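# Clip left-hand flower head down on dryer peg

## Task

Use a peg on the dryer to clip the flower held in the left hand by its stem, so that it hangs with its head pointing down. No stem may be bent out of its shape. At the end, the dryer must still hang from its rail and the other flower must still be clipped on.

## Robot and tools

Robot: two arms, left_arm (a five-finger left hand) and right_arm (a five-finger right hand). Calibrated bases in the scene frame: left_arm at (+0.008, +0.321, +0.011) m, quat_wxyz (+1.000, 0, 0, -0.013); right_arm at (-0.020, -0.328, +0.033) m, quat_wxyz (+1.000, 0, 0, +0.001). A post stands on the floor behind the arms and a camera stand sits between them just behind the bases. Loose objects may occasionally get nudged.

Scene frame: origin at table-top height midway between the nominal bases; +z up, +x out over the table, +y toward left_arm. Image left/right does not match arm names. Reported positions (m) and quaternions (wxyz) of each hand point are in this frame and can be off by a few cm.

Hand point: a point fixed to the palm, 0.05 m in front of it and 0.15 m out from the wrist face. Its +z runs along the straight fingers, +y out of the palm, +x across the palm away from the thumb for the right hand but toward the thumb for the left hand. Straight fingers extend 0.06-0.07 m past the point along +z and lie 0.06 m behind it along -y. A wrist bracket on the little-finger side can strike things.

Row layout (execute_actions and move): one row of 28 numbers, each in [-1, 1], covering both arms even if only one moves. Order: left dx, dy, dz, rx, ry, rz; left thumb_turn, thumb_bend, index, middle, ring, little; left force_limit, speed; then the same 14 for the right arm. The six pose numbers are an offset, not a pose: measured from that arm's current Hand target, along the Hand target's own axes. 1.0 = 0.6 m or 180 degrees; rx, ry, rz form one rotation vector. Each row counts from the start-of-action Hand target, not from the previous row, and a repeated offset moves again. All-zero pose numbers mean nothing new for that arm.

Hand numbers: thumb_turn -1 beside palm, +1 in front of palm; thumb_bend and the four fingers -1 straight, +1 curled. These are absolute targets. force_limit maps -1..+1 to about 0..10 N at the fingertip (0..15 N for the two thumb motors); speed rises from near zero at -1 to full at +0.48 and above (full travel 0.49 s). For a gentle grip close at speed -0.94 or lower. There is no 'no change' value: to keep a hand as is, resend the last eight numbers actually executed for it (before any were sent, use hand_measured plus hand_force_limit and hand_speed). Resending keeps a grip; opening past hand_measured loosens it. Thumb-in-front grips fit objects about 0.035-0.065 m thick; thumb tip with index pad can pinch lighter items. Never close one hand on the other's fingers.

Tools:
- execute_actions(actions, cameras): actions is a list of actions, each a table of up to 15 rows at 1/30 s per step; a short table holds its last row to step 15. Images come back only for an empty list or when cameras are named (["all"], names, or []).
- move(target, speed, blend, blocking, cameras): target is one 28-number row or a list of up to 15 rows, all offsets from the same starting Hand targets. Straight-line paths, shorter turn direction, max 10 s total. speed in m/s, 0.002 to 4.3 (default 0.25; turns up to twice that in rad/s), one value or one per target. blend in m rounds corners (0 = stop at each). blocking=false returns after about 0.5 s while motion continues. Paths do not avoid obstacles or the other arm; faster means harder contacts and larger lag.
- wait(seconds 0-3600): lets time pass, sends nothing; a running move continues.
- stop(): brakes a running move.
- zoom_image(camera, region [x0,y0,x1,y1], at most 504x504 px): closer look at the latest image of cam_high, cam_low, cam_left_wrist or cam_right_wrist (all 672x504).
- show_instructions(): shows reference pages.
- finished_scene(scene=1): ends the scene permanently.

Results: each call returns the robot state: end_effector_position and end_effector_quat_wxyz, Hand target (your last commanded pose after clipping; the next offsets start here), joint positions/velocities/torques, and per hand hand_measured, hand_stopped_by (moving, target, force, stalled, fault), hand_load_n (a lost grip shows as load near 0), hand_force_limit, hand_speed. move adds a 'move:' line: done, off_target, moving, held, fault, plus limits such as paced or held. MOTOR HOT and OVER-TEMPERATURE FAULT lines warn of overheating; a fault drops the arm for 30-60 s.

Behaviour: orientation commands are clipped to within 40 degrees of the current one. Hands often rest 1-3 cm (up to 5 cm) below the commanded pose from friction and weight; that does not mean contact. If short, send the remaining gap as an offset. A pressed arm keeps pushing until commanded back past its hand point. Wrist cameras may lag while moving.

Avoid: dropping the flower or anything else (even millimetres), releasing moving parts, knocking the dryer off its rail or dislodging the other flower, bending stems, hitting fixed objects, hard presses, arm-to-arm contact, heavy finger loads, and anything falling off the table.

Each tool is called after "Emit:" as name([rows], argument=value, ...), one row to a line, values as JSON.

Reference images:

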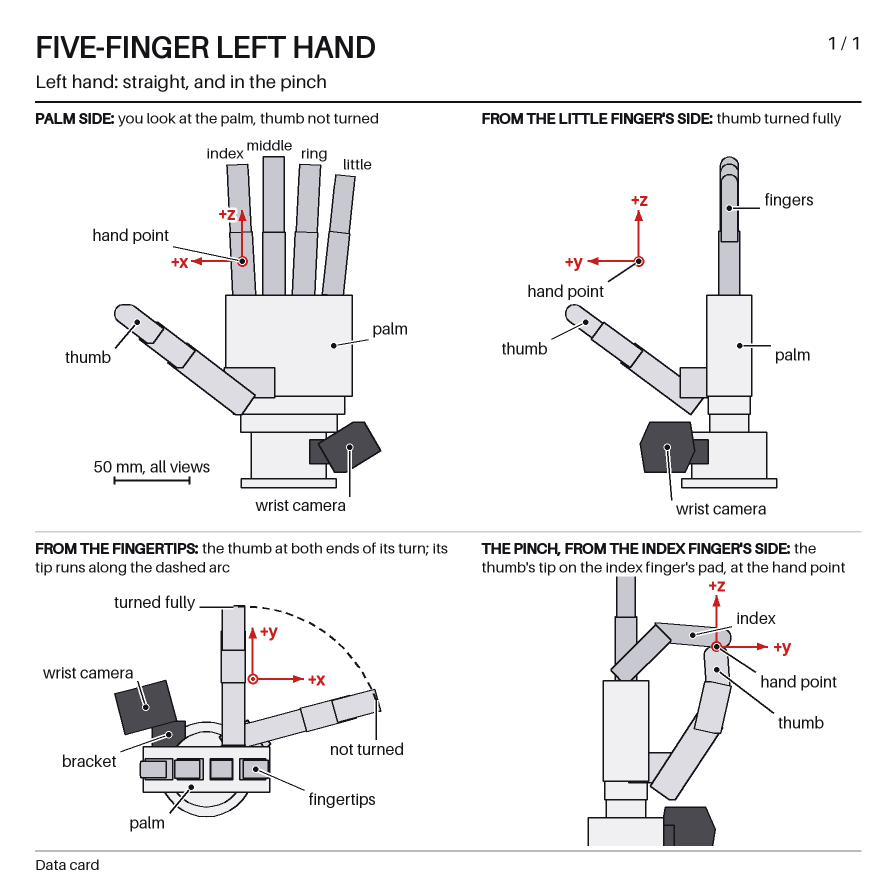

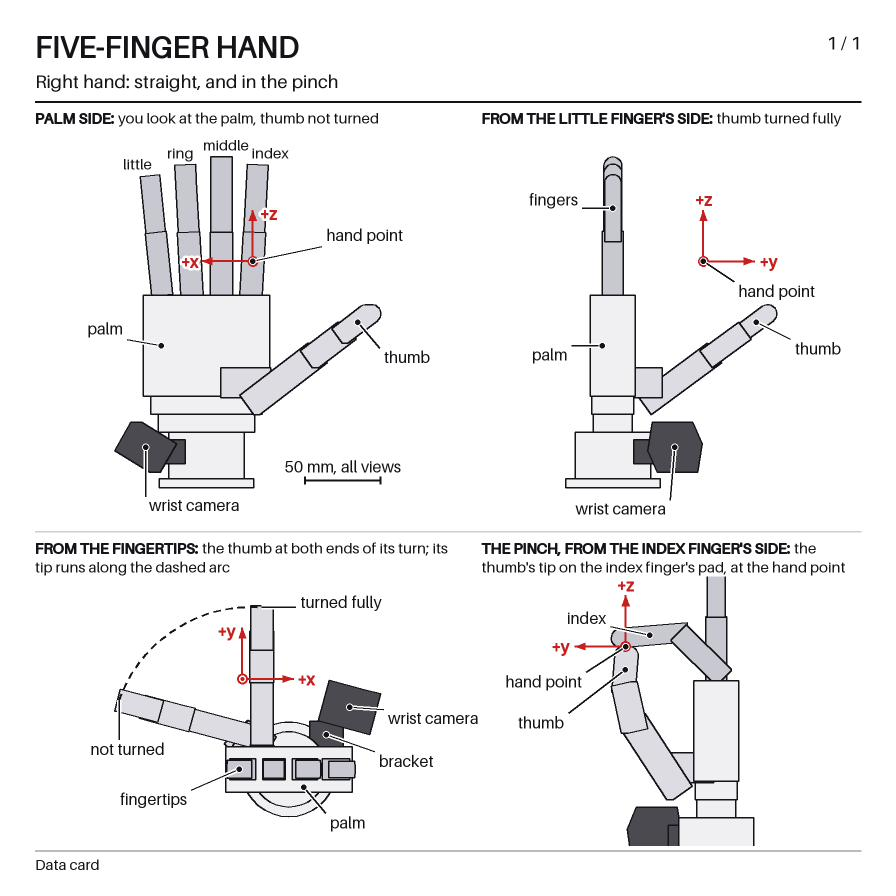

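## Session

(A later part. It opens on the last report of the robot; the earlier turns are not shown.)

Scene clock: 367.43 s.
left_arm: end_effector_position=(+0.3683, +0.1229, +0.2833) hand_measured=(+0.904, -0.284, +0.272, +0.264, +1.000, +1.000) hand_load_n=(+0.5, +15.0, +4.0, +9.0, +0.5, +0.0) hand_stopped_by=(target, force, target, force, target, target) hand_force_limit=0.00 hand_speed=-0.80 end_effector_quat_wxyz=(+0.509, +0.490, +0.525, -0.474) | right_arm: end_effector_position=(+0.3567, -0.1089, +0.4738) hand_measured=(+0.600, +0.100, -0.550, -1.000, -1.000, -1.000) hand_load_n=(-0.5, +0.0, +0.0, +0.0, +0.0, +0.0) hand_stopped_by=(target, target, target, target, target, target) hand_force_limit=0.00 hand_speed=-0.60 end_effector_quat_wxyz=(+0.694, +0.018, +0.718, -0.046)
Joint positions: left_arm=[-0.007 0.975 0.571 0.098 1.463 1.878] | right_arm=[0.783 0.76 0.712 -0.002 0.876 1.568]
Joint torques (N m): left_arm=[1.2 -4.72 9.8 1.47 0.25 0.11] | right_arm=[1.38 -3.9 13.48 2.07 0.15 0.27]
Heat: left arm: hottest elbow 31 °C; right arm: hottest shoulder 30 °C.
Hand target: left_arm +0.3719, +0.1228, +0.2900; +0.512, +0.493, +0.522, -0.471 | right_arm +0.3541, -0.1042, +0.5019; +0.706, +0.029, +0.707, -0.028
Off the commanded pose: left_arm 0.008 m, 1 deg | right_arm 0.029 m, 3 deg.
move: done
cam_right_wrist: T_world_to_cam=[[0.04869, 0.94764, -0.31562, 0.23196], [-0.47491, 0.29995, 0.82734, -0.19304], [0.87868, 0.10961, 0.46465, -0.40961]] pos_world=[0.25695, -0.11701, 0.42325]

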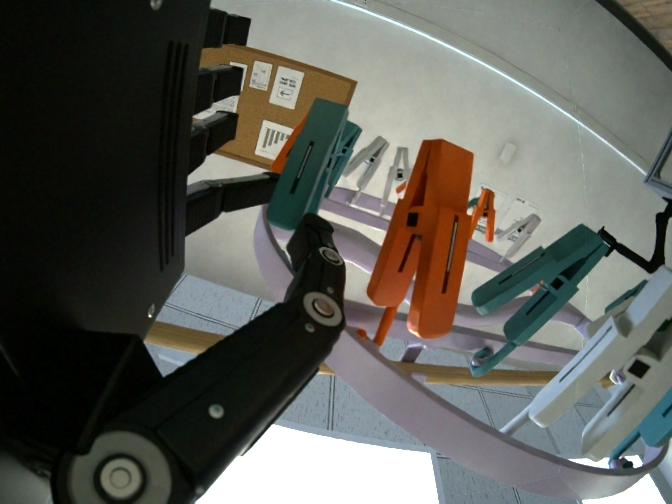

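Emit:
move([
  [0,0,0,0,0,0,0.904,-0.284,0.272,0.264,1.0,1.0,0.0,-0.8,0,0,0,0,0,0,0.6,-0.35,-0.62,-1.0,-1.0,-1.0,0.0,-0.5],
  [0,0,0,0,0,0,0.904,-0.284,0.272,0.264,1.0,1.0,0.0,-0.8,0.0,-0.003,-0.010,0,0,0,0.6,-0.35,-0.62,-1.0,-1.0,-1.0,0.0,-0.5],
], speed=0.05)

Emit:
move(target=[0,0,0,0,0,0,0.904,-0.284,0.272,0.264,1.0,1.0,0.0,-0.8,0,0,0,0,0,0,0.6,-0.04,-0.62,-1.0,-1.0,-1.0,0.0,-0.6], speed=0.05, cameras=["cam_right_wrist","cam_high"])

Emit:
zoom_image(camera="cam_right_wrist", region=[240, 100, 440, 300])

Emit:
zoom_image(camera="cam_high", region=[370, 20, 450, 90])

Scene clock: 371.07 s.
left_arm: end_effector_position=(+0.3683, +0.1229, +0.2833) hand_measured=(+0.904, -0.284, +0.272, +0.264, +1.000, +1.000) hand_load_n=(+0.5, +14.5, +4.5, +9.0, +0.0, +0.0) hand_stopped_by=(target, force, target, force, target, target) hand_force_limit=0.00 hand_speed=-0.80 end_effector_quat_wxyz=(+0.509, +0.490, +0.525, -0.474) | right_arm: end_effector_position=(+0.3527, -0.1083, +0.4769) hand_measured=(+0.600, -0.350, -0.620, -1.000, -1.000, -1.000) hand_load_n=(+0.0, +0.0, +0.0, +0.0, +0.0, +0.0) hand_stopped_by=(target, target, target, target, target, target) hand_force_limit=0.00 hand_speed=-0.50 end_effector_quat_wxyz=(+0.696, +0.020, +0.716, -0.045)
Joint positions: left_arm=[-0.007 0.975 0.571 0.098 1.463 1.878] | right_arm=[0.796 0.752 0.712 -0.002 0.889 1.568]
Joint torques (N m): left_arm=[1.2 -4.72 9.8 1.46 0.25 0.11] | right_arm=[1.38 -4.48 13.07 1.65 0.15 0.25]
Heat: left arm: hottest elbow 31 °C; right arm: hottest shoulder 30 °C.
Hand target: left_arm +0.3719, +0.1228, +0.2900; +0.512, +0.493, +0.522, -0.471 | right_arm +0.3479, -0.1055, +0.5020; +0.706, +0.029, +0.707, -0.027
Off the commanded pose: left_arm 0.008 m, 1 deg | right_arm 0.026 m, 3 deg.
move: off_target (right_arm)

Scene clock: 371.90 s.
left_arm: end_effector_position=(+0.3683, +0.1229, +0.2833) hand_measured=(+0.904, -0.284, +0.272, +0.264, +1.000, +1.000) hand_load_n=(+0.5, +15.0, +4.0, +9.0, +0.5, +0.0) hand_stopped_by=(target, force, target, force, target, target) hand_force_limit=0.00 hand_speed=-0.80 end_effector_quat_wxyz=(+0.509, +0.490, +0.525, -0.474) | right_arm: end_effector_position=(+0.3527, -0.1084, +0.4769) hand_measured=(+0.600, -0.040, -0.620, -1.000, -1.000, -1.000) hand_load_n=(+0.0, +0.0, +0.0, +0.0, +0.0, +0.0) hand_stopped_by=(target, target, target, target, target, target) hand_force_limit=0.00 hand_speed=-0.60 end_effector_quat_wxyz=(+0.696, +0.020, +0.716, -0.045)
Joint positions: left_arm=[-0.007 0.975 0.571 0.098 1.463 1.878] | right_arm=[0.796 0.752 0.712 -0.002 0.889 1.568]
Joint torques (N m): left_arm=[1.2 -4.72 9.8 1.46 0.25 0.11] | right_arm=[1.44 -4.31 13.03 1.7 0.14 0.23]
Heat: left arm: hottest elbow 31 °C; right arm: hottest shoulder 30 °C.
Hand target: left_arm +0.3719, +0.1228, +0.2900; +0.512, +0.493, +0.522, -0.471 | right_arm +0.3480, -0.1056, +0.5020; +0.706, +0.029, +0.707, -0.028
Off the commanded pose: left_arm 0.008 m, 1 deg | right_arm 0.026 m, 3 deg.
move: done
cam_right_wrist: T_world_to_cam=[[0.05091, 0.94917, -0.31062, 0.22958], [-0.47961, 0.29605, 0.82603, -0.19587], [0.87601, 0.10692, 0.4703, -0.40967]] pos_world=[0.25324, -0.11612, 0.42577]
Images, in order (width x height): cam_high 672x504, cam_right_wrist 672x504.

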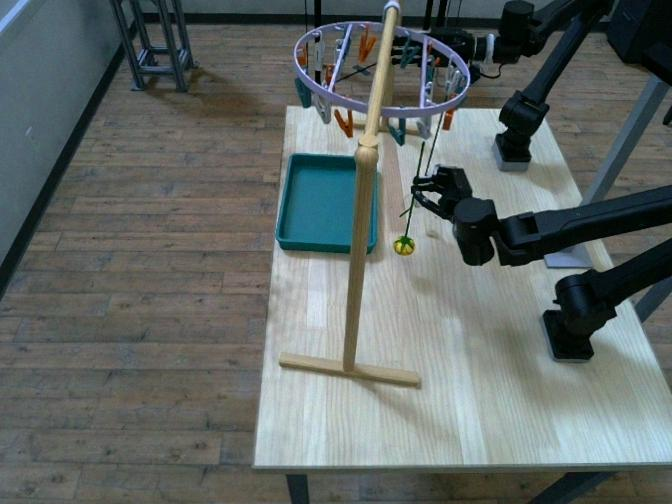

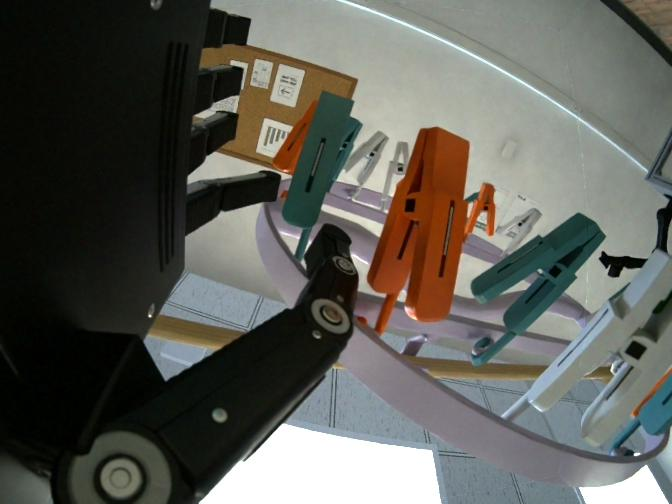

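Scaled by 2.520 from the camera's image (finer frame: 960x720).

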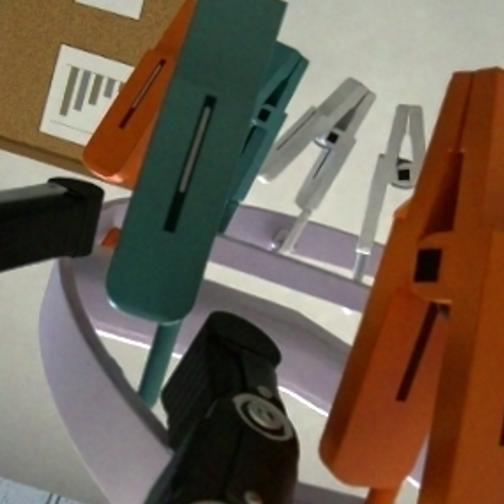

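Scaled by 6.300 from the camera's image (finer frame: 960x720).

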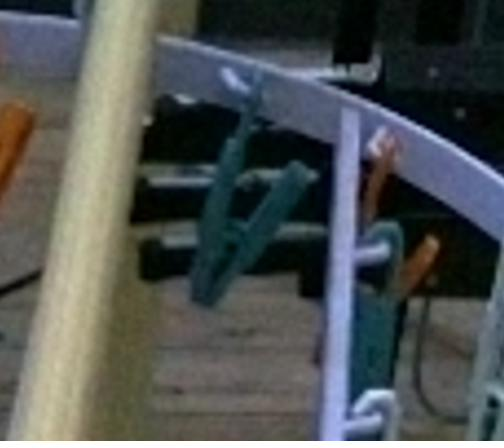

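Emit:
move([
  [0,0,0,0,0,0,0.904,-0.284,0.272,0.264,1.0,1.0,0.0,-0.8,0,0,0,0,0,0,0.7,-0.5,-0.8,-1.0,-1.0,-1.0,0.0,-0.4],
  [0,0,0,0,0,0,0.904,-0.284,0.272,0.264,1.0,1.0,0.0,-0.8,0.0,-0.1333,0,0,0,0,0.7,-0.5,-1.0,-1.0,-1.0,-1.0,0.0,-0.4],
  [0,0,0,0,0,0,0.904,-0.284,0.272,0.264,1.0,1.0,0.0,-0.8,0.05,-0.19,-0.0663,-0.383,0,0,0.7,-0.3,-1.0,-1.0,-1.0,-1.0,0.0,-0.4],
], speed=[0.06,0.08,0.15], cameras=["all"])

Scene clock: 391.07 s.
left_arm: end_effector_position=(+0.3683, +0.1229, +0.2833) hand_measured=(+0.904, -0.284, +0.272, +0.264, +1.000, +1.000) hand_load_n=(+0.5, +15.0, +4.0, +9.0, +0.0, +0.0) hand_stopped_by=(target, force, target, force, target, target) hand_force_limit=0.00 hand_speed=-0.80 end_effector_quat_wxyz=(+0.509, +0.490, +0.525, -0.474) | right_arm: end_effector_position=(+0.2923, -0.2101, +0.4559) hand_measured=(+0.700, -0.300, -1.000, -1.000, -1.000, -1.000) hand_load_n=(-0.5, +0.0, +0.0, +0.0, +0.0, +0.0) hand_stopped_by=(target, target, target, target, target, target) hand_force_limit=0.00 hand_speed=-0.40 end_effector_quat_wxyz=(+0.587, -0.370, +0.605, +0.390)
Joint positions: left_arm=[-0.007 0.975 0.571 0.098 1.463 1.878] | right_arm=[-0.284 0.925 0.714 0.169 -1.417 1.568]
Joint torques (N m): left_arm=[1.2 -4.72 9.78 1.46 0.25 0.11] | right_arm=[-0.85 -4.25 13.05 1.87 -0.11 0.25]
Heat: left arm: hottest elbow 31 °C; right arm: hottest elbow 31 °C.
Hand target: left_arm +0.3719, +0.1228, +0.2900; +0.512, +0.493, +0.522, -0.471 | right_arm +0.2992, -0.2159, +0.4716; +0.599, -0.376, +0.598, +0.377
Off the commanded pose: left_arm 0.008 m, 1 deg | right_arm 0.018 m, 2 deg.
move: off_target (right_arm); target 3's new numbers were sent with right_arm's hand 0.018 m and 2 deg from that target
cam_right_wrist: T_world_to_cam=[[-0.89185, 0.38289, -0.24084, 0.44743], [-0.39297, -0.39216, 0.83174, -0.34985], [0.22401, 0.83642, 0.50021, -0.00581]] pos_world=[0.26287, -0.30365, 0.40165]

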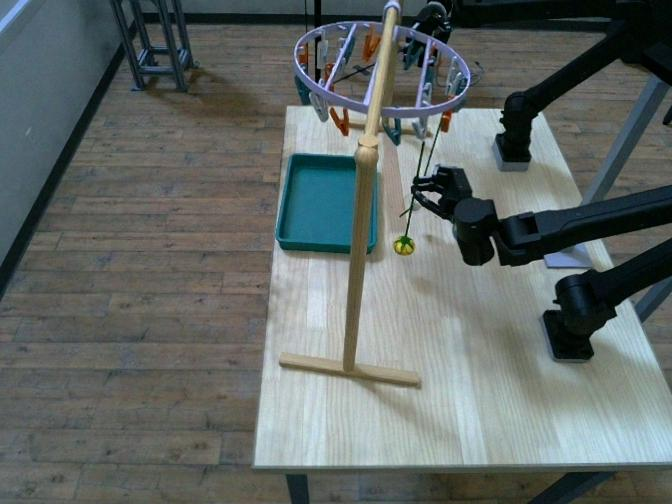

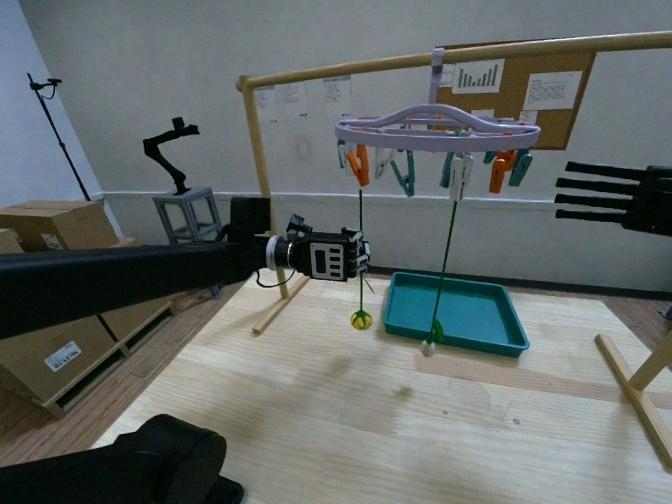

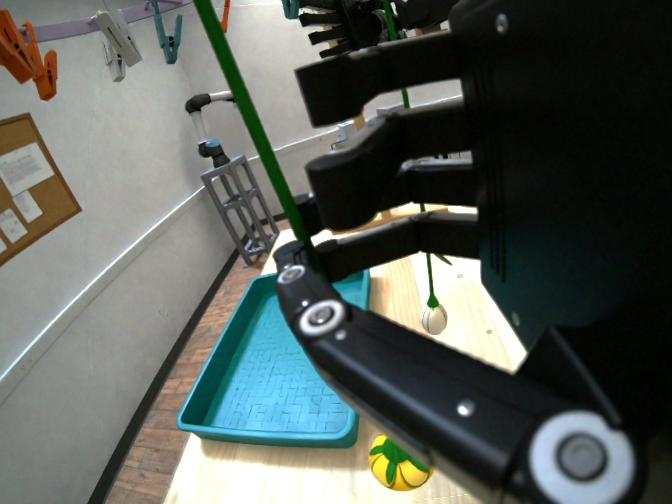

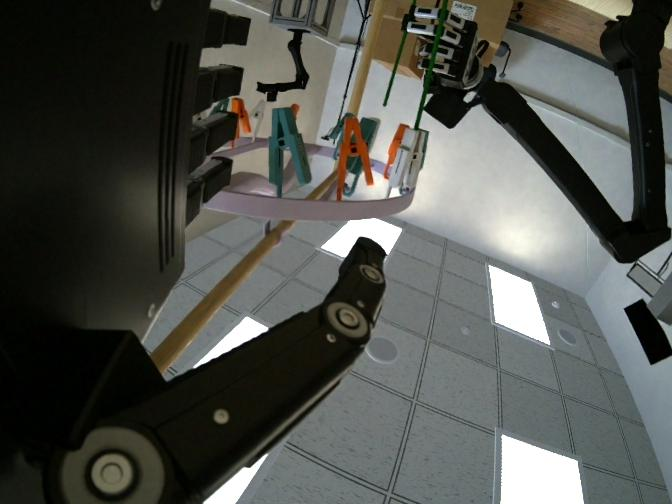

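Emit:
zoom_image(camera="cam_right_wrist", region=[190, 80, 440, 260])

Emit:
zoom_image(camera="cam_low", region=[440, 110, 560, 210])

Emit:
zoom_image(camera="cam_high", region=[370, 20, 470, 110])

Scaled by 2.016 from the camera's image (finer frame: 960x720).

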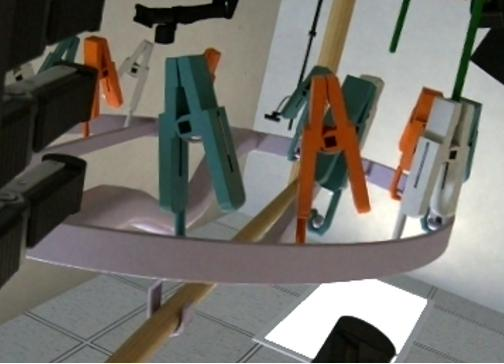

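Scaled by 4.200 from the camera's image (finer frame: 960x720).

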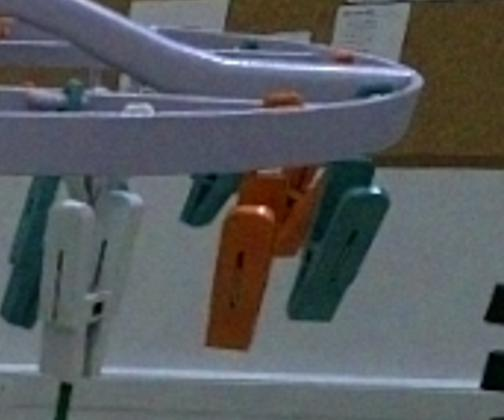

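Scaled by 5.040 from the camera's image (finer frame: 960x720).

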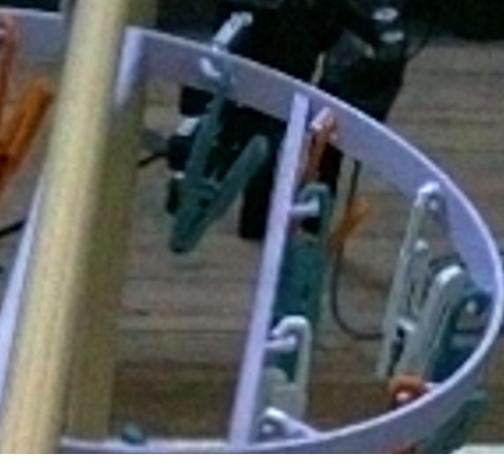

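Emit:
move(target=[0,0,0,0,0,0,0.904,-0.284,0.272,0.264,1.0,1.0,0.0,-0.8,-0.0273,0.0195,0.0862,0,0,0,0.6,-0.04,-1.0,-1.0,-1.0,-1.0,0.0,-0.4], speed=0.06, cameras=["cam_right_wrist","cam_low"])

Emit:
zoom_image(camera="cam_right_wrist", region=[190, 60, 440, 260])

Scene clock: 398.77 s.
left_arm: end_effector_position=(+0.3683, +0.1229, +0.2833) hand_measured=(+0.904, -0.284, +0.272, +0.264, +1.000, +1.000) hand_load_n=(+0.5, +15.0, +4.5, +9.0, +0.0, +0.0) hand_stopped_by=(target, force, target, force, target, target) hand_force_limit=0.00 hand_speed=-0.80 end_effector_quat_wxyz=(+0.509, +0.490, +0.525, -0.474) | right_arm: end_effector_position=(+0.3082, -0.1685, +0.4705) hand_measured=(+0.600, -0.040, -1.000, -1.000, -1.000, -1.000) hand_load_n=(+0.0, +0.0, +0.0, +0.5, +0.0, +0.0) hand_stopped_by=(target, target, target, target, target, target) hand_force_limit=0.00 hand_speed=-0.40 end_effector_quat_wxyz=(+0.596, -0.369, +0.606, +0.377)
Joint positions: left_arm=[-0.007 0.975 0.571 0.098 1.463 1.878] | right_arm=[-0.137 0.925 0.752 0.155 -1.248 1.571]
Joint torques (N m): left_arm=[1.2 -4.72 9.78 1.46 0.25 0.11] | right_arm=[1.32 -4.72 13.44 1.03 0.09 0.28]
Heat: left arm: hottest elbow 31 °C; right arm: hottest elbow 31 °C.
Hand target: left_arm +0.3719, +0.1228, +0.2900; +0.512, +0.493, +0.522, -0.471 | right_arm +0.3111, -0.1643, +0.4882; +0.599, -0.376, +0.598, +0.377
Off the commanded pose: left_arm 0.008 m, 1 deg | right_arm 0.018 m, 1 deg.
move: off_target (right_arm)
cam_right_wrist: T_world_to_cam=[[-0.87823, 0.40104, -0.26052, 0.45731], [-0.41715, -0.37601, 0.82741, -0.32727], [0.23387, 0.83533, 0.49752, -0.05343]] pos_world=[0.2776, -0.26183, 0.41651]
Images, in order (width x height): cam_low 672x504, cam_right_wrist 672x504.

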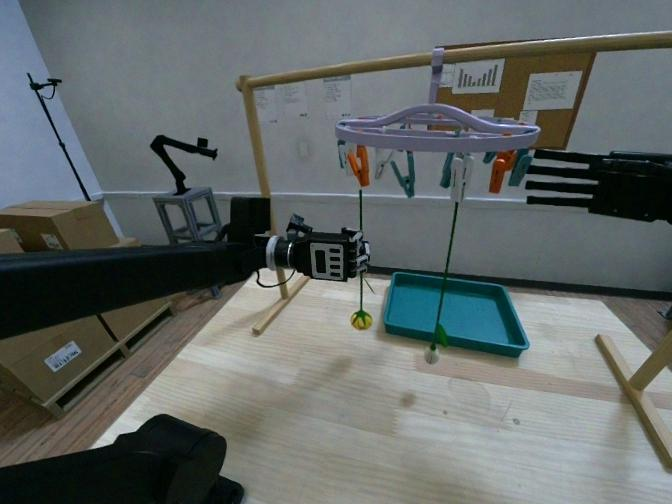

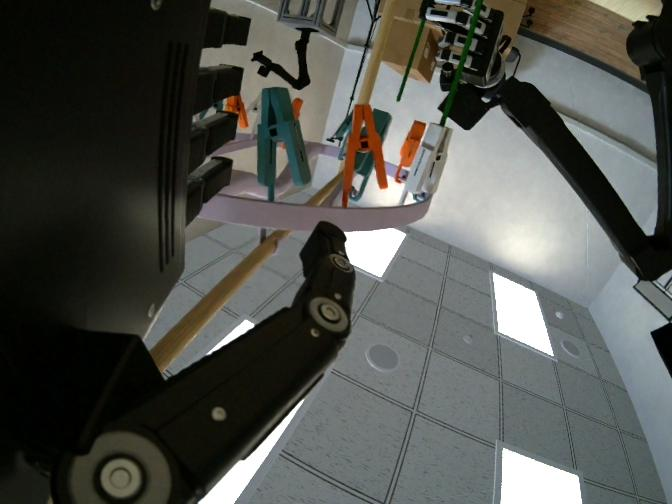

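Scaled by 2.016 from the camera's image (finer frame: 960x720).

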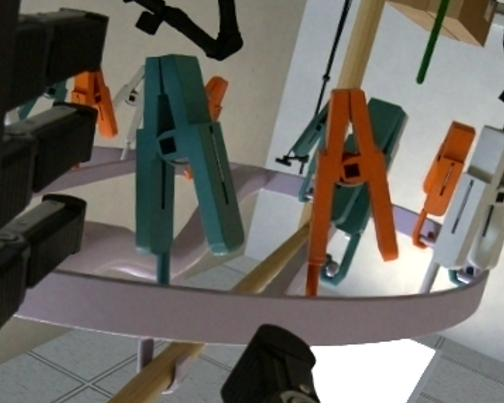

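Emit:
move(target=[0,0,0,0,0,0,0.904,-0.284,0.272,0.264,1.0,1.0,0.0,-0.8,0.0,0.0117,0.0667,0,0,0,0.6,-0.04,-1.0,-1.0,-1.0,-1.0,0.0,-0.4], speed=0.06, cameras=["cam_right_wrist","cam_low"])

Emit:
zoom_image(camera="cam_right_wrist", region=[190, 40, 440, 260])

Scene clock: 402.47 s.
left_arm: end_effector_position=(+0.3683, +0.1229, +0.2833) hand_measured=(+0.904, -0.284, +0.272, +0.264, +1.000, +1.000) hand_load_n=(+1.0, +15.0, +4.0, +9.0, +0.0, +0.0) hand_stopped_by=(target, force, target, force, target, target) hand_force_limit=0.00 hand_speed=-0.80 end_effector_quat_wxyz=(+0.509, +0.490, +0.525, -0.474) | right_arm: end_effector_position=(+0.3173, -0.1300, +0.4718) hand_measured=(+0.600, -0.040, -1.000, -1.000, -1.000, -1.000) hand_load_n=(+0.0, +0.0, +0.0, +0.0, +0.0, +0.0) hand_stopped_by=(target, target, target, target, target, target) hand_force_limit=0.00 hand_speed=-0.40 end_effector_quat_wxyz=(+0.594, -0.369, +0.607, +0.377)
Joint positions: left_arm=[-0.007 0.975 0.571 0.098 1.463 1.878] | right_arm=[-0.008 0.943 0.767 0.155 -1.119 1.571]
Joint torques (N m): left_arm=[1.2 -4.72 9.78 1.44 0.25 0.11] | right_arm=[1.61 -4.84 13.45 1.39 0.11 0.22]
Heat: left arm: hottest elbow 31 °C; right arm: hottest elbow 31 °C.
Hand target: left_arm +0.3719, +0.1228, +0.2900; +0.512, +0.493, +0.522, -0.471 | right_arm +0.3220, -0.1251, +0.4883; +0.599, -0.376, +0.598, +0.377
Off the commanded pose: left_arm 0.008 m, 1 deg | right_arm 0.018 m, 1 deg.
move: off_target (right_arm)
cam_right_wrist: T_world_to_cam=[[-0.87936, 0.40004, -0.25825, 0.4494], [-0.41397, -0.37434, 0.82976, -0.31187], [0.23527, 0.83656, 0.49478, -0.08726]] pos_world=[0.28661, -0.22352, 0.41801]
Images, in order (width x height): cam_low 672x504, cam_right_wrist 672x504.

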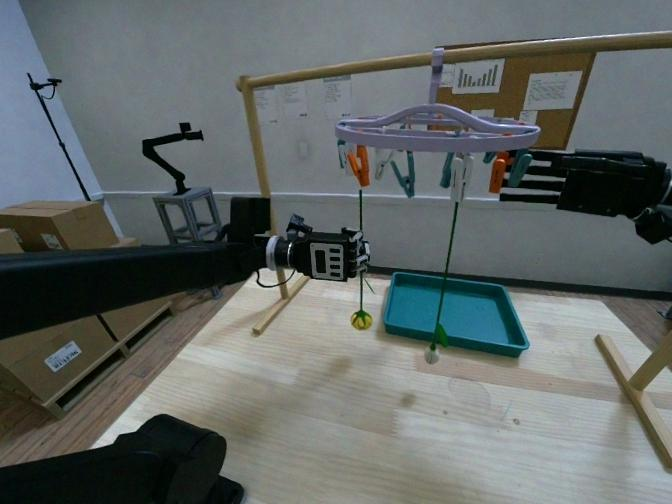

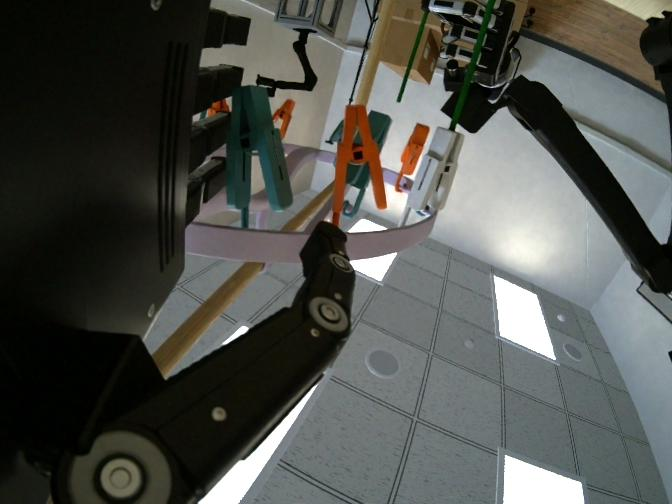

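Scaled by 2.016 from the camera's image (finer frame: 960x720).

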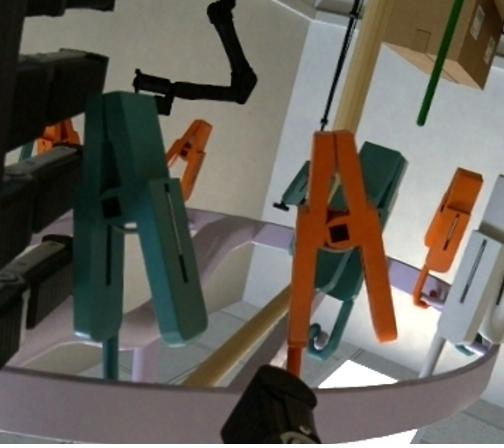

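Emit:
move(target=[0,0,0,0,0,0,0.904,-0.284,0.272,0.264,1.0,1.0,0.0,-0.8,0.0,0.0,0.05,0,0,0,0.6,-0.04,-1.0,-1.0,-1.0,-1.0,0.0,-0.4], speed=0.05, cameras=["cam_right_wrist","cam_low","cam_high"])

Emit:
zoom_image(camera="cam_right_wrist", region=[190, 60, 400, 280])

Emit:
zoom_image(camera="cam_high", region=[370, 20, 470, 110])

Scene clock: 405.47 s.
left_arm: end_effector_position=(+0.3683, +0.1229, +0.2833) hand_measured=(+0.904, -0.284, +0.272, +0.264, +1.000, +1.000) hand_load_n=(+0.5, +15.0, +4.0, +9.0, +0.0, +0.0) hand_stopped_by=(target, force, target, force, target, target) hand_force_limit=0.00 hand_speed=-0.80 end_effector_quat_wxyz=(+0.509, +0.490, +0.525, -0.474) | right_arm: end_effector_position=(+0.3305, -0.1038, +0.4696) hand_measured=(+0.600, -0.040, -1.000, -1.000, -1.000, -1.000) hand_load_n=(+0.0, +0.0, +0.0, +0.0, +0.0, +0.0) hand_stopped_by=(target, target, target, target, target, target) hand_force_limit=0.00 hand_speed=-0.40 end_effector_quat_wxyz=(+0.588, -0.367, +0.613, +0.379)
Joint positions: left_arm=[-0.007 0.975 0.571 0.098 1.463 1.878] | right_arm=[0.074 0.986 0.792 0.155 -1.036 1.571]
Joint torques (N m): left_arm=[1.2 -4.78 9.78 1.47 0.25 0.11] | right_arm=[1.49 -5.25 13.64 2.15 0.07 0.22]
Heat: left arm: hottest elbow 31 °C; right arm: hottest elbow 31 °C.
Hand target: left_arm +0.3719, +0.1228, +0.2900; +0.512, +0.493, +0.522, -0.471 | right_arm +0.3350, -0.0981, +0.4882; +0.599, -0.376, +0.598, +0.377
Off the commanded pose: left_arm 0.008 m, 1 deg | right_arm 0.020 m, 2 deg.
move: off_target (right_arm)
cam_right_wrist: T_world_to_cam=[[-0.88365, 0.39926, -0.24443, 0.44474], [-0.39974, -0.37179, 0.83784, -0.30308], [0.24365, 0.83807, 0.48814, -0.11077]] pos_world=[0.29883, -0.19742, 0.41671]
Images, in order (width x height): cam_high 672x504, cam_low 672x504, cam_right_wrist 672x504.

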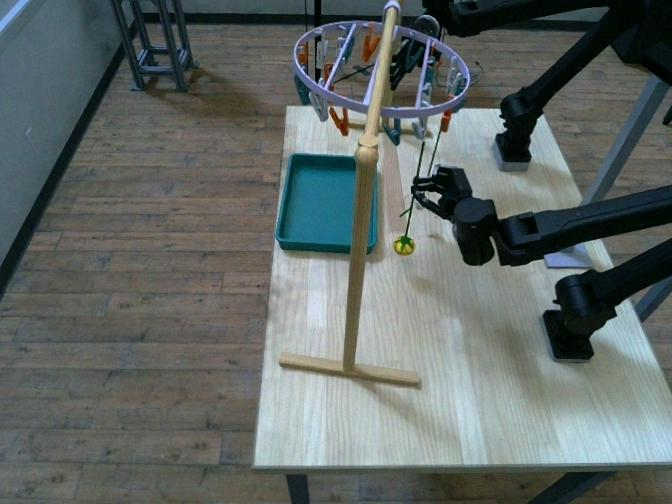

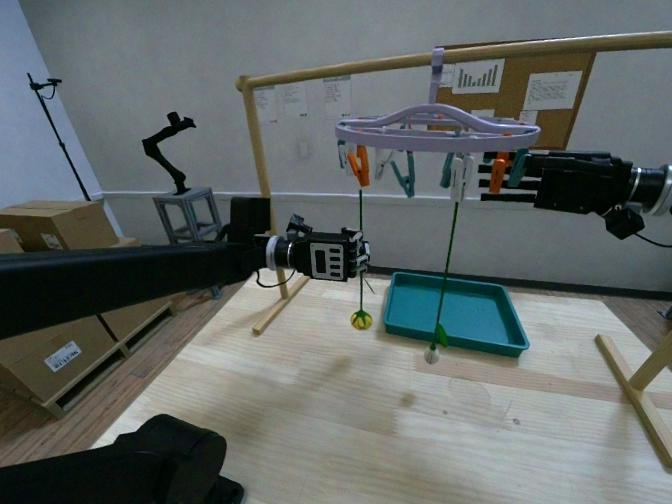

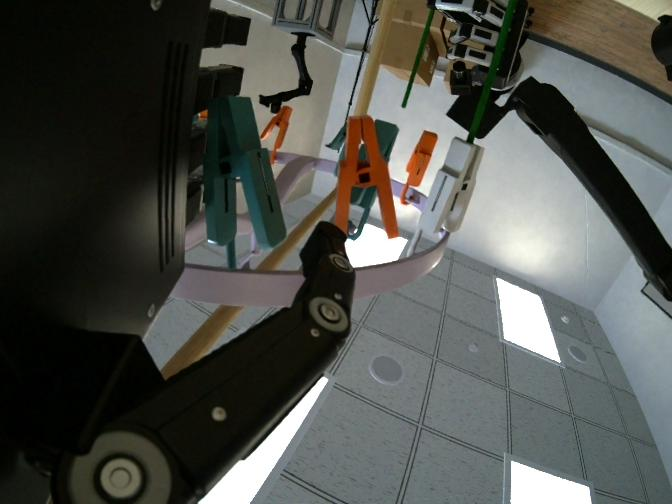

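Scaled by 2.291 from the camera's image (finer frame: 960x720).

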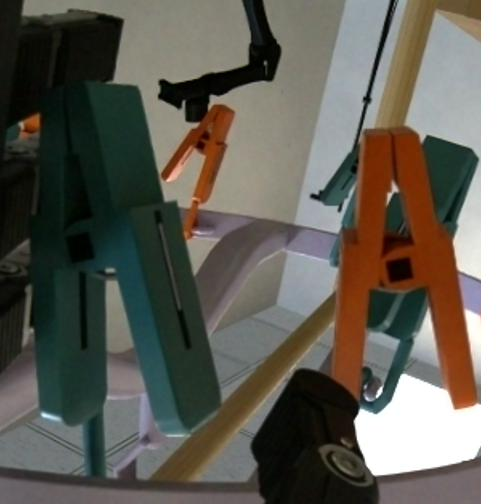

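Scaled by 5.040 from the camera's image (finer frame: 960x720).

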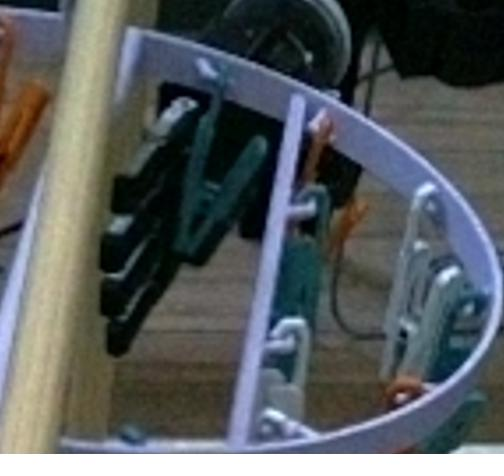

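Emit:
move(target=[0,0,0,0,0,0,0.904,-0.284,0.272,0.264,1.0,1.0,0.0,-0.8,-0.004,-0.003,0.0250,0,0,0,0.6,-0.04,-1.0,-1.0,-1.0,-1.0,0.0,-0.4], speed=0.04, cameras=["cam_right_wrist","cam_high"])

Emit:
zoom_image(camera="cam_right_wrist", region=[190, 80, 400, 300])

Emit:
zoom_image(camera="cam_high", region=[370, 20, 470, 110])

Scene clock: 408.53 s.
left_arm: end_effector_position=(+0.3683, +0.1229, +0.2833) hand_measured=(+0.904, -0.284, +0.272, +0.264, +1.000, +1.000) hand_load_n=(+1.0, +15.0, +4.0, +9.0, +0.0, +0.0) hand_stopped_by=(target, force, target, force, target, target) hand_force_limit=0.00 hand_speed=-0.80 end_effector_quat_wxyz=(+0.509, +0.490, +0.525, -0.474) | right_arm: end_effector_position=(+0.3385, -0.0913, +0.4721) hand_measured=(+0.600, -0.040, -1.000, -1.000, -1.000, -1.000) hand_load_n=(-0.5, +0.0, +0.0, +0.0, +0.0, +0.0) hand_stopped_by=(target, target, target, target, target, target) hand_force_limit=0.00 hand_speed=-0.40 end_effector_quat_wxyz=(+0.588, -0.367, +0.613, +0.379)
Joint positions: left_arm=[-0.007 0.975 0.571 0.098 1.463 1.878] | right_arm=[0.11 1.012 0.816 0.158 -1 1.571]
Joint torques (N m): left_arm=[1.2 -4.72 9.78 1.46 0.25 0.11] | right_arm=[1.38 -5.3 13.57 2.1 0.07 0.23]
Heat: left arm: hottest elbow 31 °C; right arm: hottest elbow 31 °C.
Hand target: left_arm +0.3719, +0.1228, +0.2900; +0.512, +0.493, +0.522, -0.471 | right_arm +0.3431, -0.0853, +0.4907; +0.599, -0.376, +0.598, +0.377
Off the commanded pose: left_arm 0.008 m, 1 deg | right_arm 0.020 m, 2 deg.
move: off_target (right_arm)
cam_right_wrist: T_world_to_cam=[[-0.88363, 0.3989, -0.24511, 0.44783], [-0.39986, -0.37066, 0.83829, -0.29738], [0.24354, 0.83874, 0.48703, -0.1237]] pos_world=[0.30693, -0.18512, 0.4193]
Images, in order (width x height): cam_high 672x504, cam_right_wrist 672x504.

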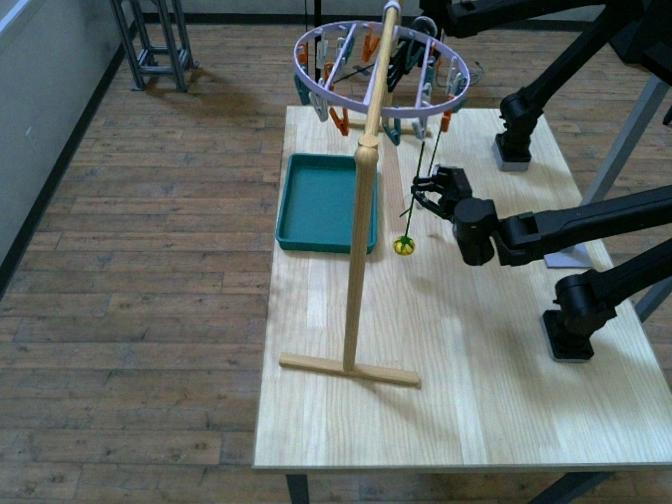

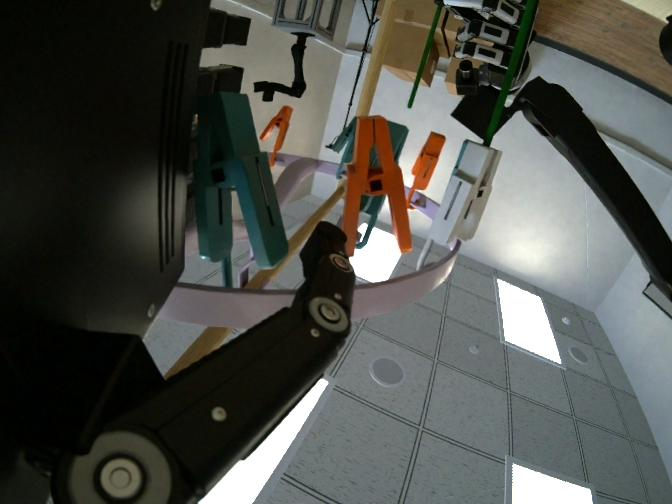

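Scaled by 2.291 from the camera's image (finer frame: 960x720).

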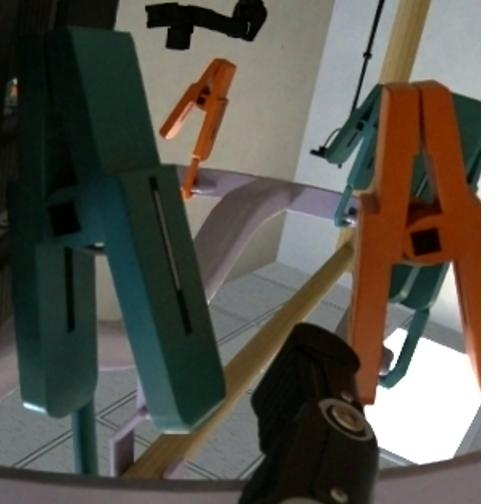

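Scaled by 5.040 from the camera's image (finer frame: 960x720).

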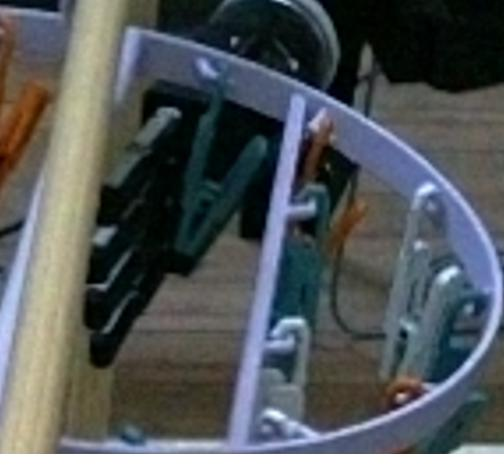

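Emit:
move(target=[0,0,0,0,0,0,0.904,-0.284,0.272,0.264,1.0,1.0,0.0,-0.8,0,0,0,0,0,0,0.6,0.2,-1.0,-1.0,-1.0,-1.0,0.5,-0.7], speed=0.04, cameras=["cam_right_wrist","cam_high"])

Emit:
zoom_image(camera="cam_right_wrist", region=[190, 80, 400, 300])

Emit:
zoom_image(camera="cam_high", region=[370, 20, 470, 110])

Scene clock: 410.47 s.
left_arm: end_effector_position=(+0.3683, +0.1229, +0.2833) hand_measured=(+0.904, -0.284, +0.272, +0.264, +1.000, +1.000) hand_load_n=(+0.5, +14.5, +4.5, +9.0, +0.0, +0.0) hand_stopped_by=(target, force, target, force, target, target) hand_force_limit=0.00 hand_speed=-0.80 end_effector_quat_wxyz=(+0.509, +0.490, +0.525, -0.474) | right_arm: end_effector_position=(+0.3386, -0.0914, +0.4723) hand_measured=(+0.600, +0.200, -1.000, -1.000, -1.000, -1.000) hand_load_n=(-0.5, +0.0, +0.0, +0.0, +0.0, +0.0) hand_stopped_by=(target, target, target, target, target, target) hand_force_limit=0.50 hand_speed=-0.70 end_effector_quat_wxyz=(+0.588, -0.367, +0.613, +0.379)
Joint positions: left_arm=[-0.007 0.975 0.571 0.098 1.463 1.878] | right_arm=[0.11 1.012 0.816 0.158 -1 1.571]
Joint torques (N m): left_arm=[1.2 -4.72 9.78 1.46 0.25 0.11] | right_arm=[1.49 -5.71 13.46 2.19 0.07 0.23]
Heat: left arm: hottest elbow 31 °C; right arm: hottest elbow 31 °C.
Hand target: left_arm +0.3719, +0.1228, +0.2900; +0.512, +0.493, +0.522, -0.471 | right_arm +0.3432, -0.0853, +0.4907; +0.599, -0.376, +0.598, +0.377
Off the commanded pose: left_arm 0.008 m, 1 deg | right_arm 0.020 m, 2 deg.
move: done
cam_right_wrist: T_world_to_cam=[[-0.88336, 0.3993, -0.24543, 0.44801], [-0.40034, -0.37049, 0.83813, -0.2973], [0.24374, 0.83863, 0.48713, -0.12392]] pos_world=[0.30693, -0.18512, 0.4195]
Images, in order (width x height): cam_high 672x504, cam_right_wrist 672x504.

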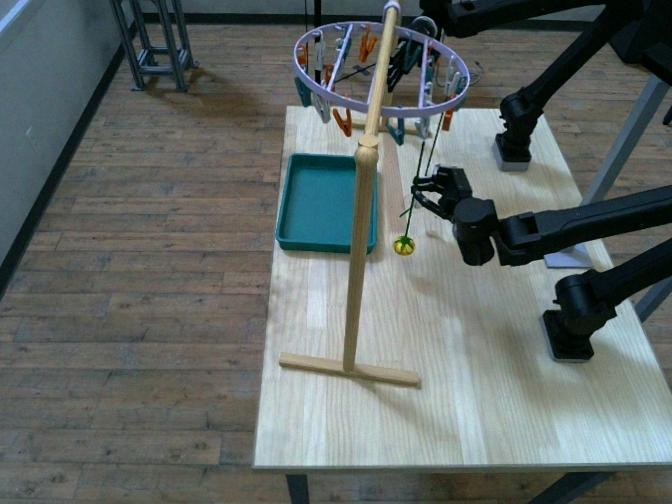

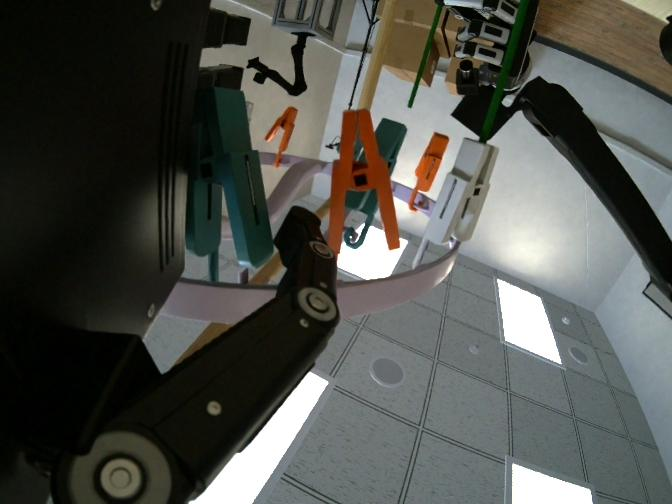

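Scaled by 2.291 from the camera's image (finer frame: 960x720).

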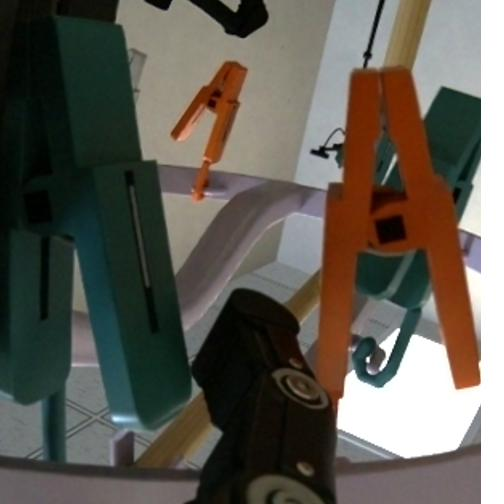

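Scaled by 5.040 from the camera's image (finer frame: 960x720).

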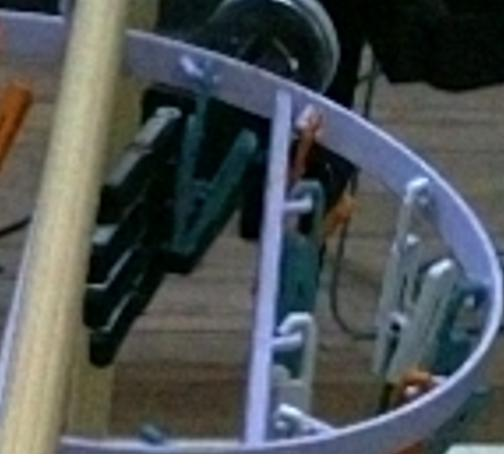

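Emit:
move(target=[0,0,0,0,0,0,0.904,-0.284,0.272,0.264,1.0,1.0,0.0,-0.8,0,0,0,0,0,0,0.6,0.4,-1.0,-1.0,-1.0,-1.0,0.7,-0.75], speed=0.04, cameras=["cam_right_wrist","cam_high","cam_left_wrist"])

Emit:
zoom_image(camera="cam_right_wrist", region=[190, 80, 400, 300])

Emit:
zoom_image(camera="cam_high", region=[370, 20, 470, 110])

Emit:
zoom_image(camera="cam_left_wrist", region=[220, 0, 360, 100])

Scene clock: 412.27 s.
left_arm: end_effector_position=(+0.3683, +0.1229, +0.2833) hand_measured=(+0.904, -0.284, +0.272, +0.264, +1.000, +1.000) hand_load_n=(+1.0, +14.5, +4.0, +9.0, +0.0, +0.0) hand_stopped_by=(target, force, target, force, target, target) hand_force_limit=0.00 hand_speed=-0.80 end_effector_quat_wxyz=(+0.509, +0.490, +0.525, -0.474) | right_arm: end_effector_position=(+0.3386, -0.0914, +0.4723) hand_measured=(+0.600, +0.400, -1.000, -1.000, -1.000, -1.000) hand_load_n=(+0.0, +0.5, +0.0, +0.0, +0.0, +0.0) hand_stopped_by=(target, target, target, target, target, target) hand_force_limit=0.70 hand_speed=-0.75 end_effector_quat_wxyz=(+0.588, -0.367, +0.613, +0.379)
Joint positions: left_arm=[-0.007 0.975 0.571 0.098 1.463 1.878] | right_arm=[0.11 1.012 0.816 0.158 -1 1.571]
Joint torques (N m): left_arm=[1.2 -4.72 9.78 1.46 0.25 0.11] | right_arm=[1.73 -5.48 13.56 2.19 0.09 0.22]
Heat: left arm: hottest elbow 31 °C; right arm: hottest elbow 32 °C.
Hand target: left_arm +0.3719, +0.1228, +0.2900; +0.512, +0.493, +0.522, -0.471 | right_arm +0.3431, -0.0853, +0.4907; +0.599, -0.376, +0.598, +0.377
Off the commanded pose: left_arm 0.008 m, 1 deg | right_arm 0.020 m, 2 deg.
move: done
cam_right_wrist: T_world_to_cam=[[-0.88336, 0.3993, -0.24543, 0.44801], [-0.40034, -0.37049, 0.83813, -0.2973], [0.24374, 0.83863, 0.48713, -0.12392]] pos_world=[0.30693, -0.18512, 0.4195]
Images, in order (width x height): cam_high 672x504, cam_left_wrist 672x504, cam_right_wrist 672x504.

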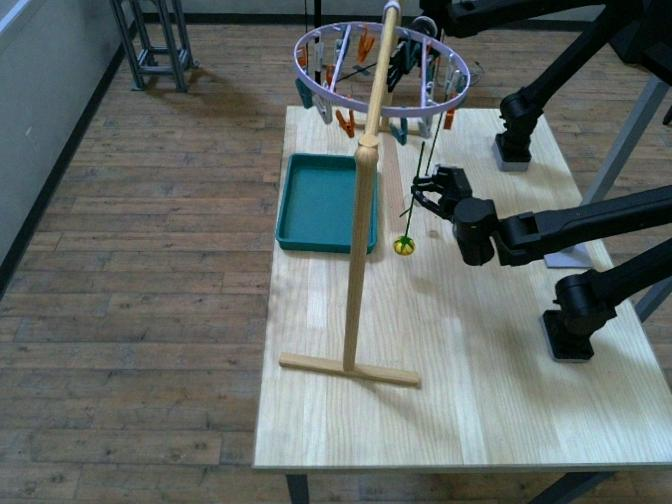

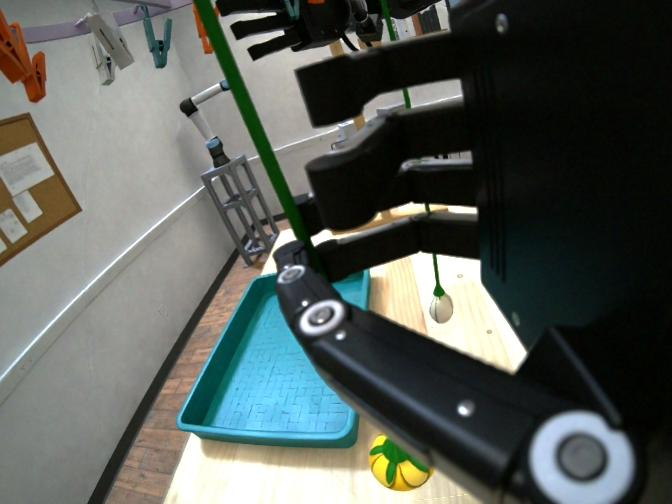

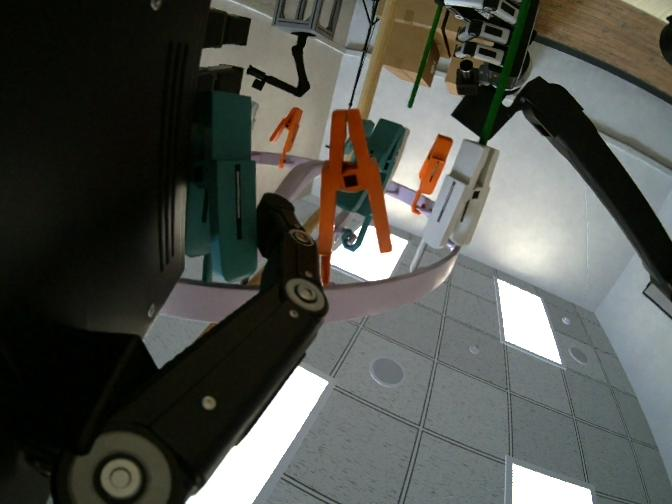

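Scaled by 2.291 from the camera's image (finer frame: 960x720).

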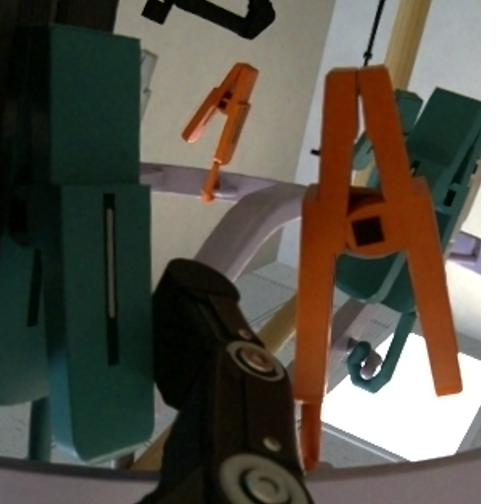

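Scaled by 5.040 from the camera's image (finer frame: 960x720).

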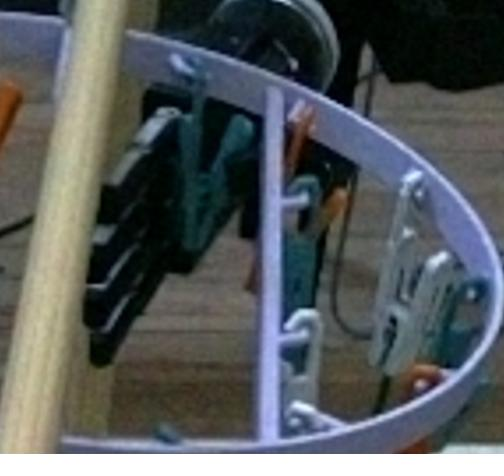

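Scaled by 3.600 from the camera's image (finer frame: 960x720).

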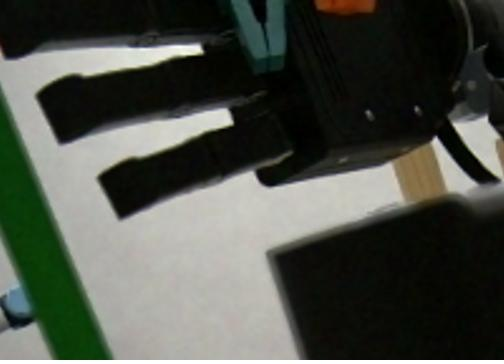

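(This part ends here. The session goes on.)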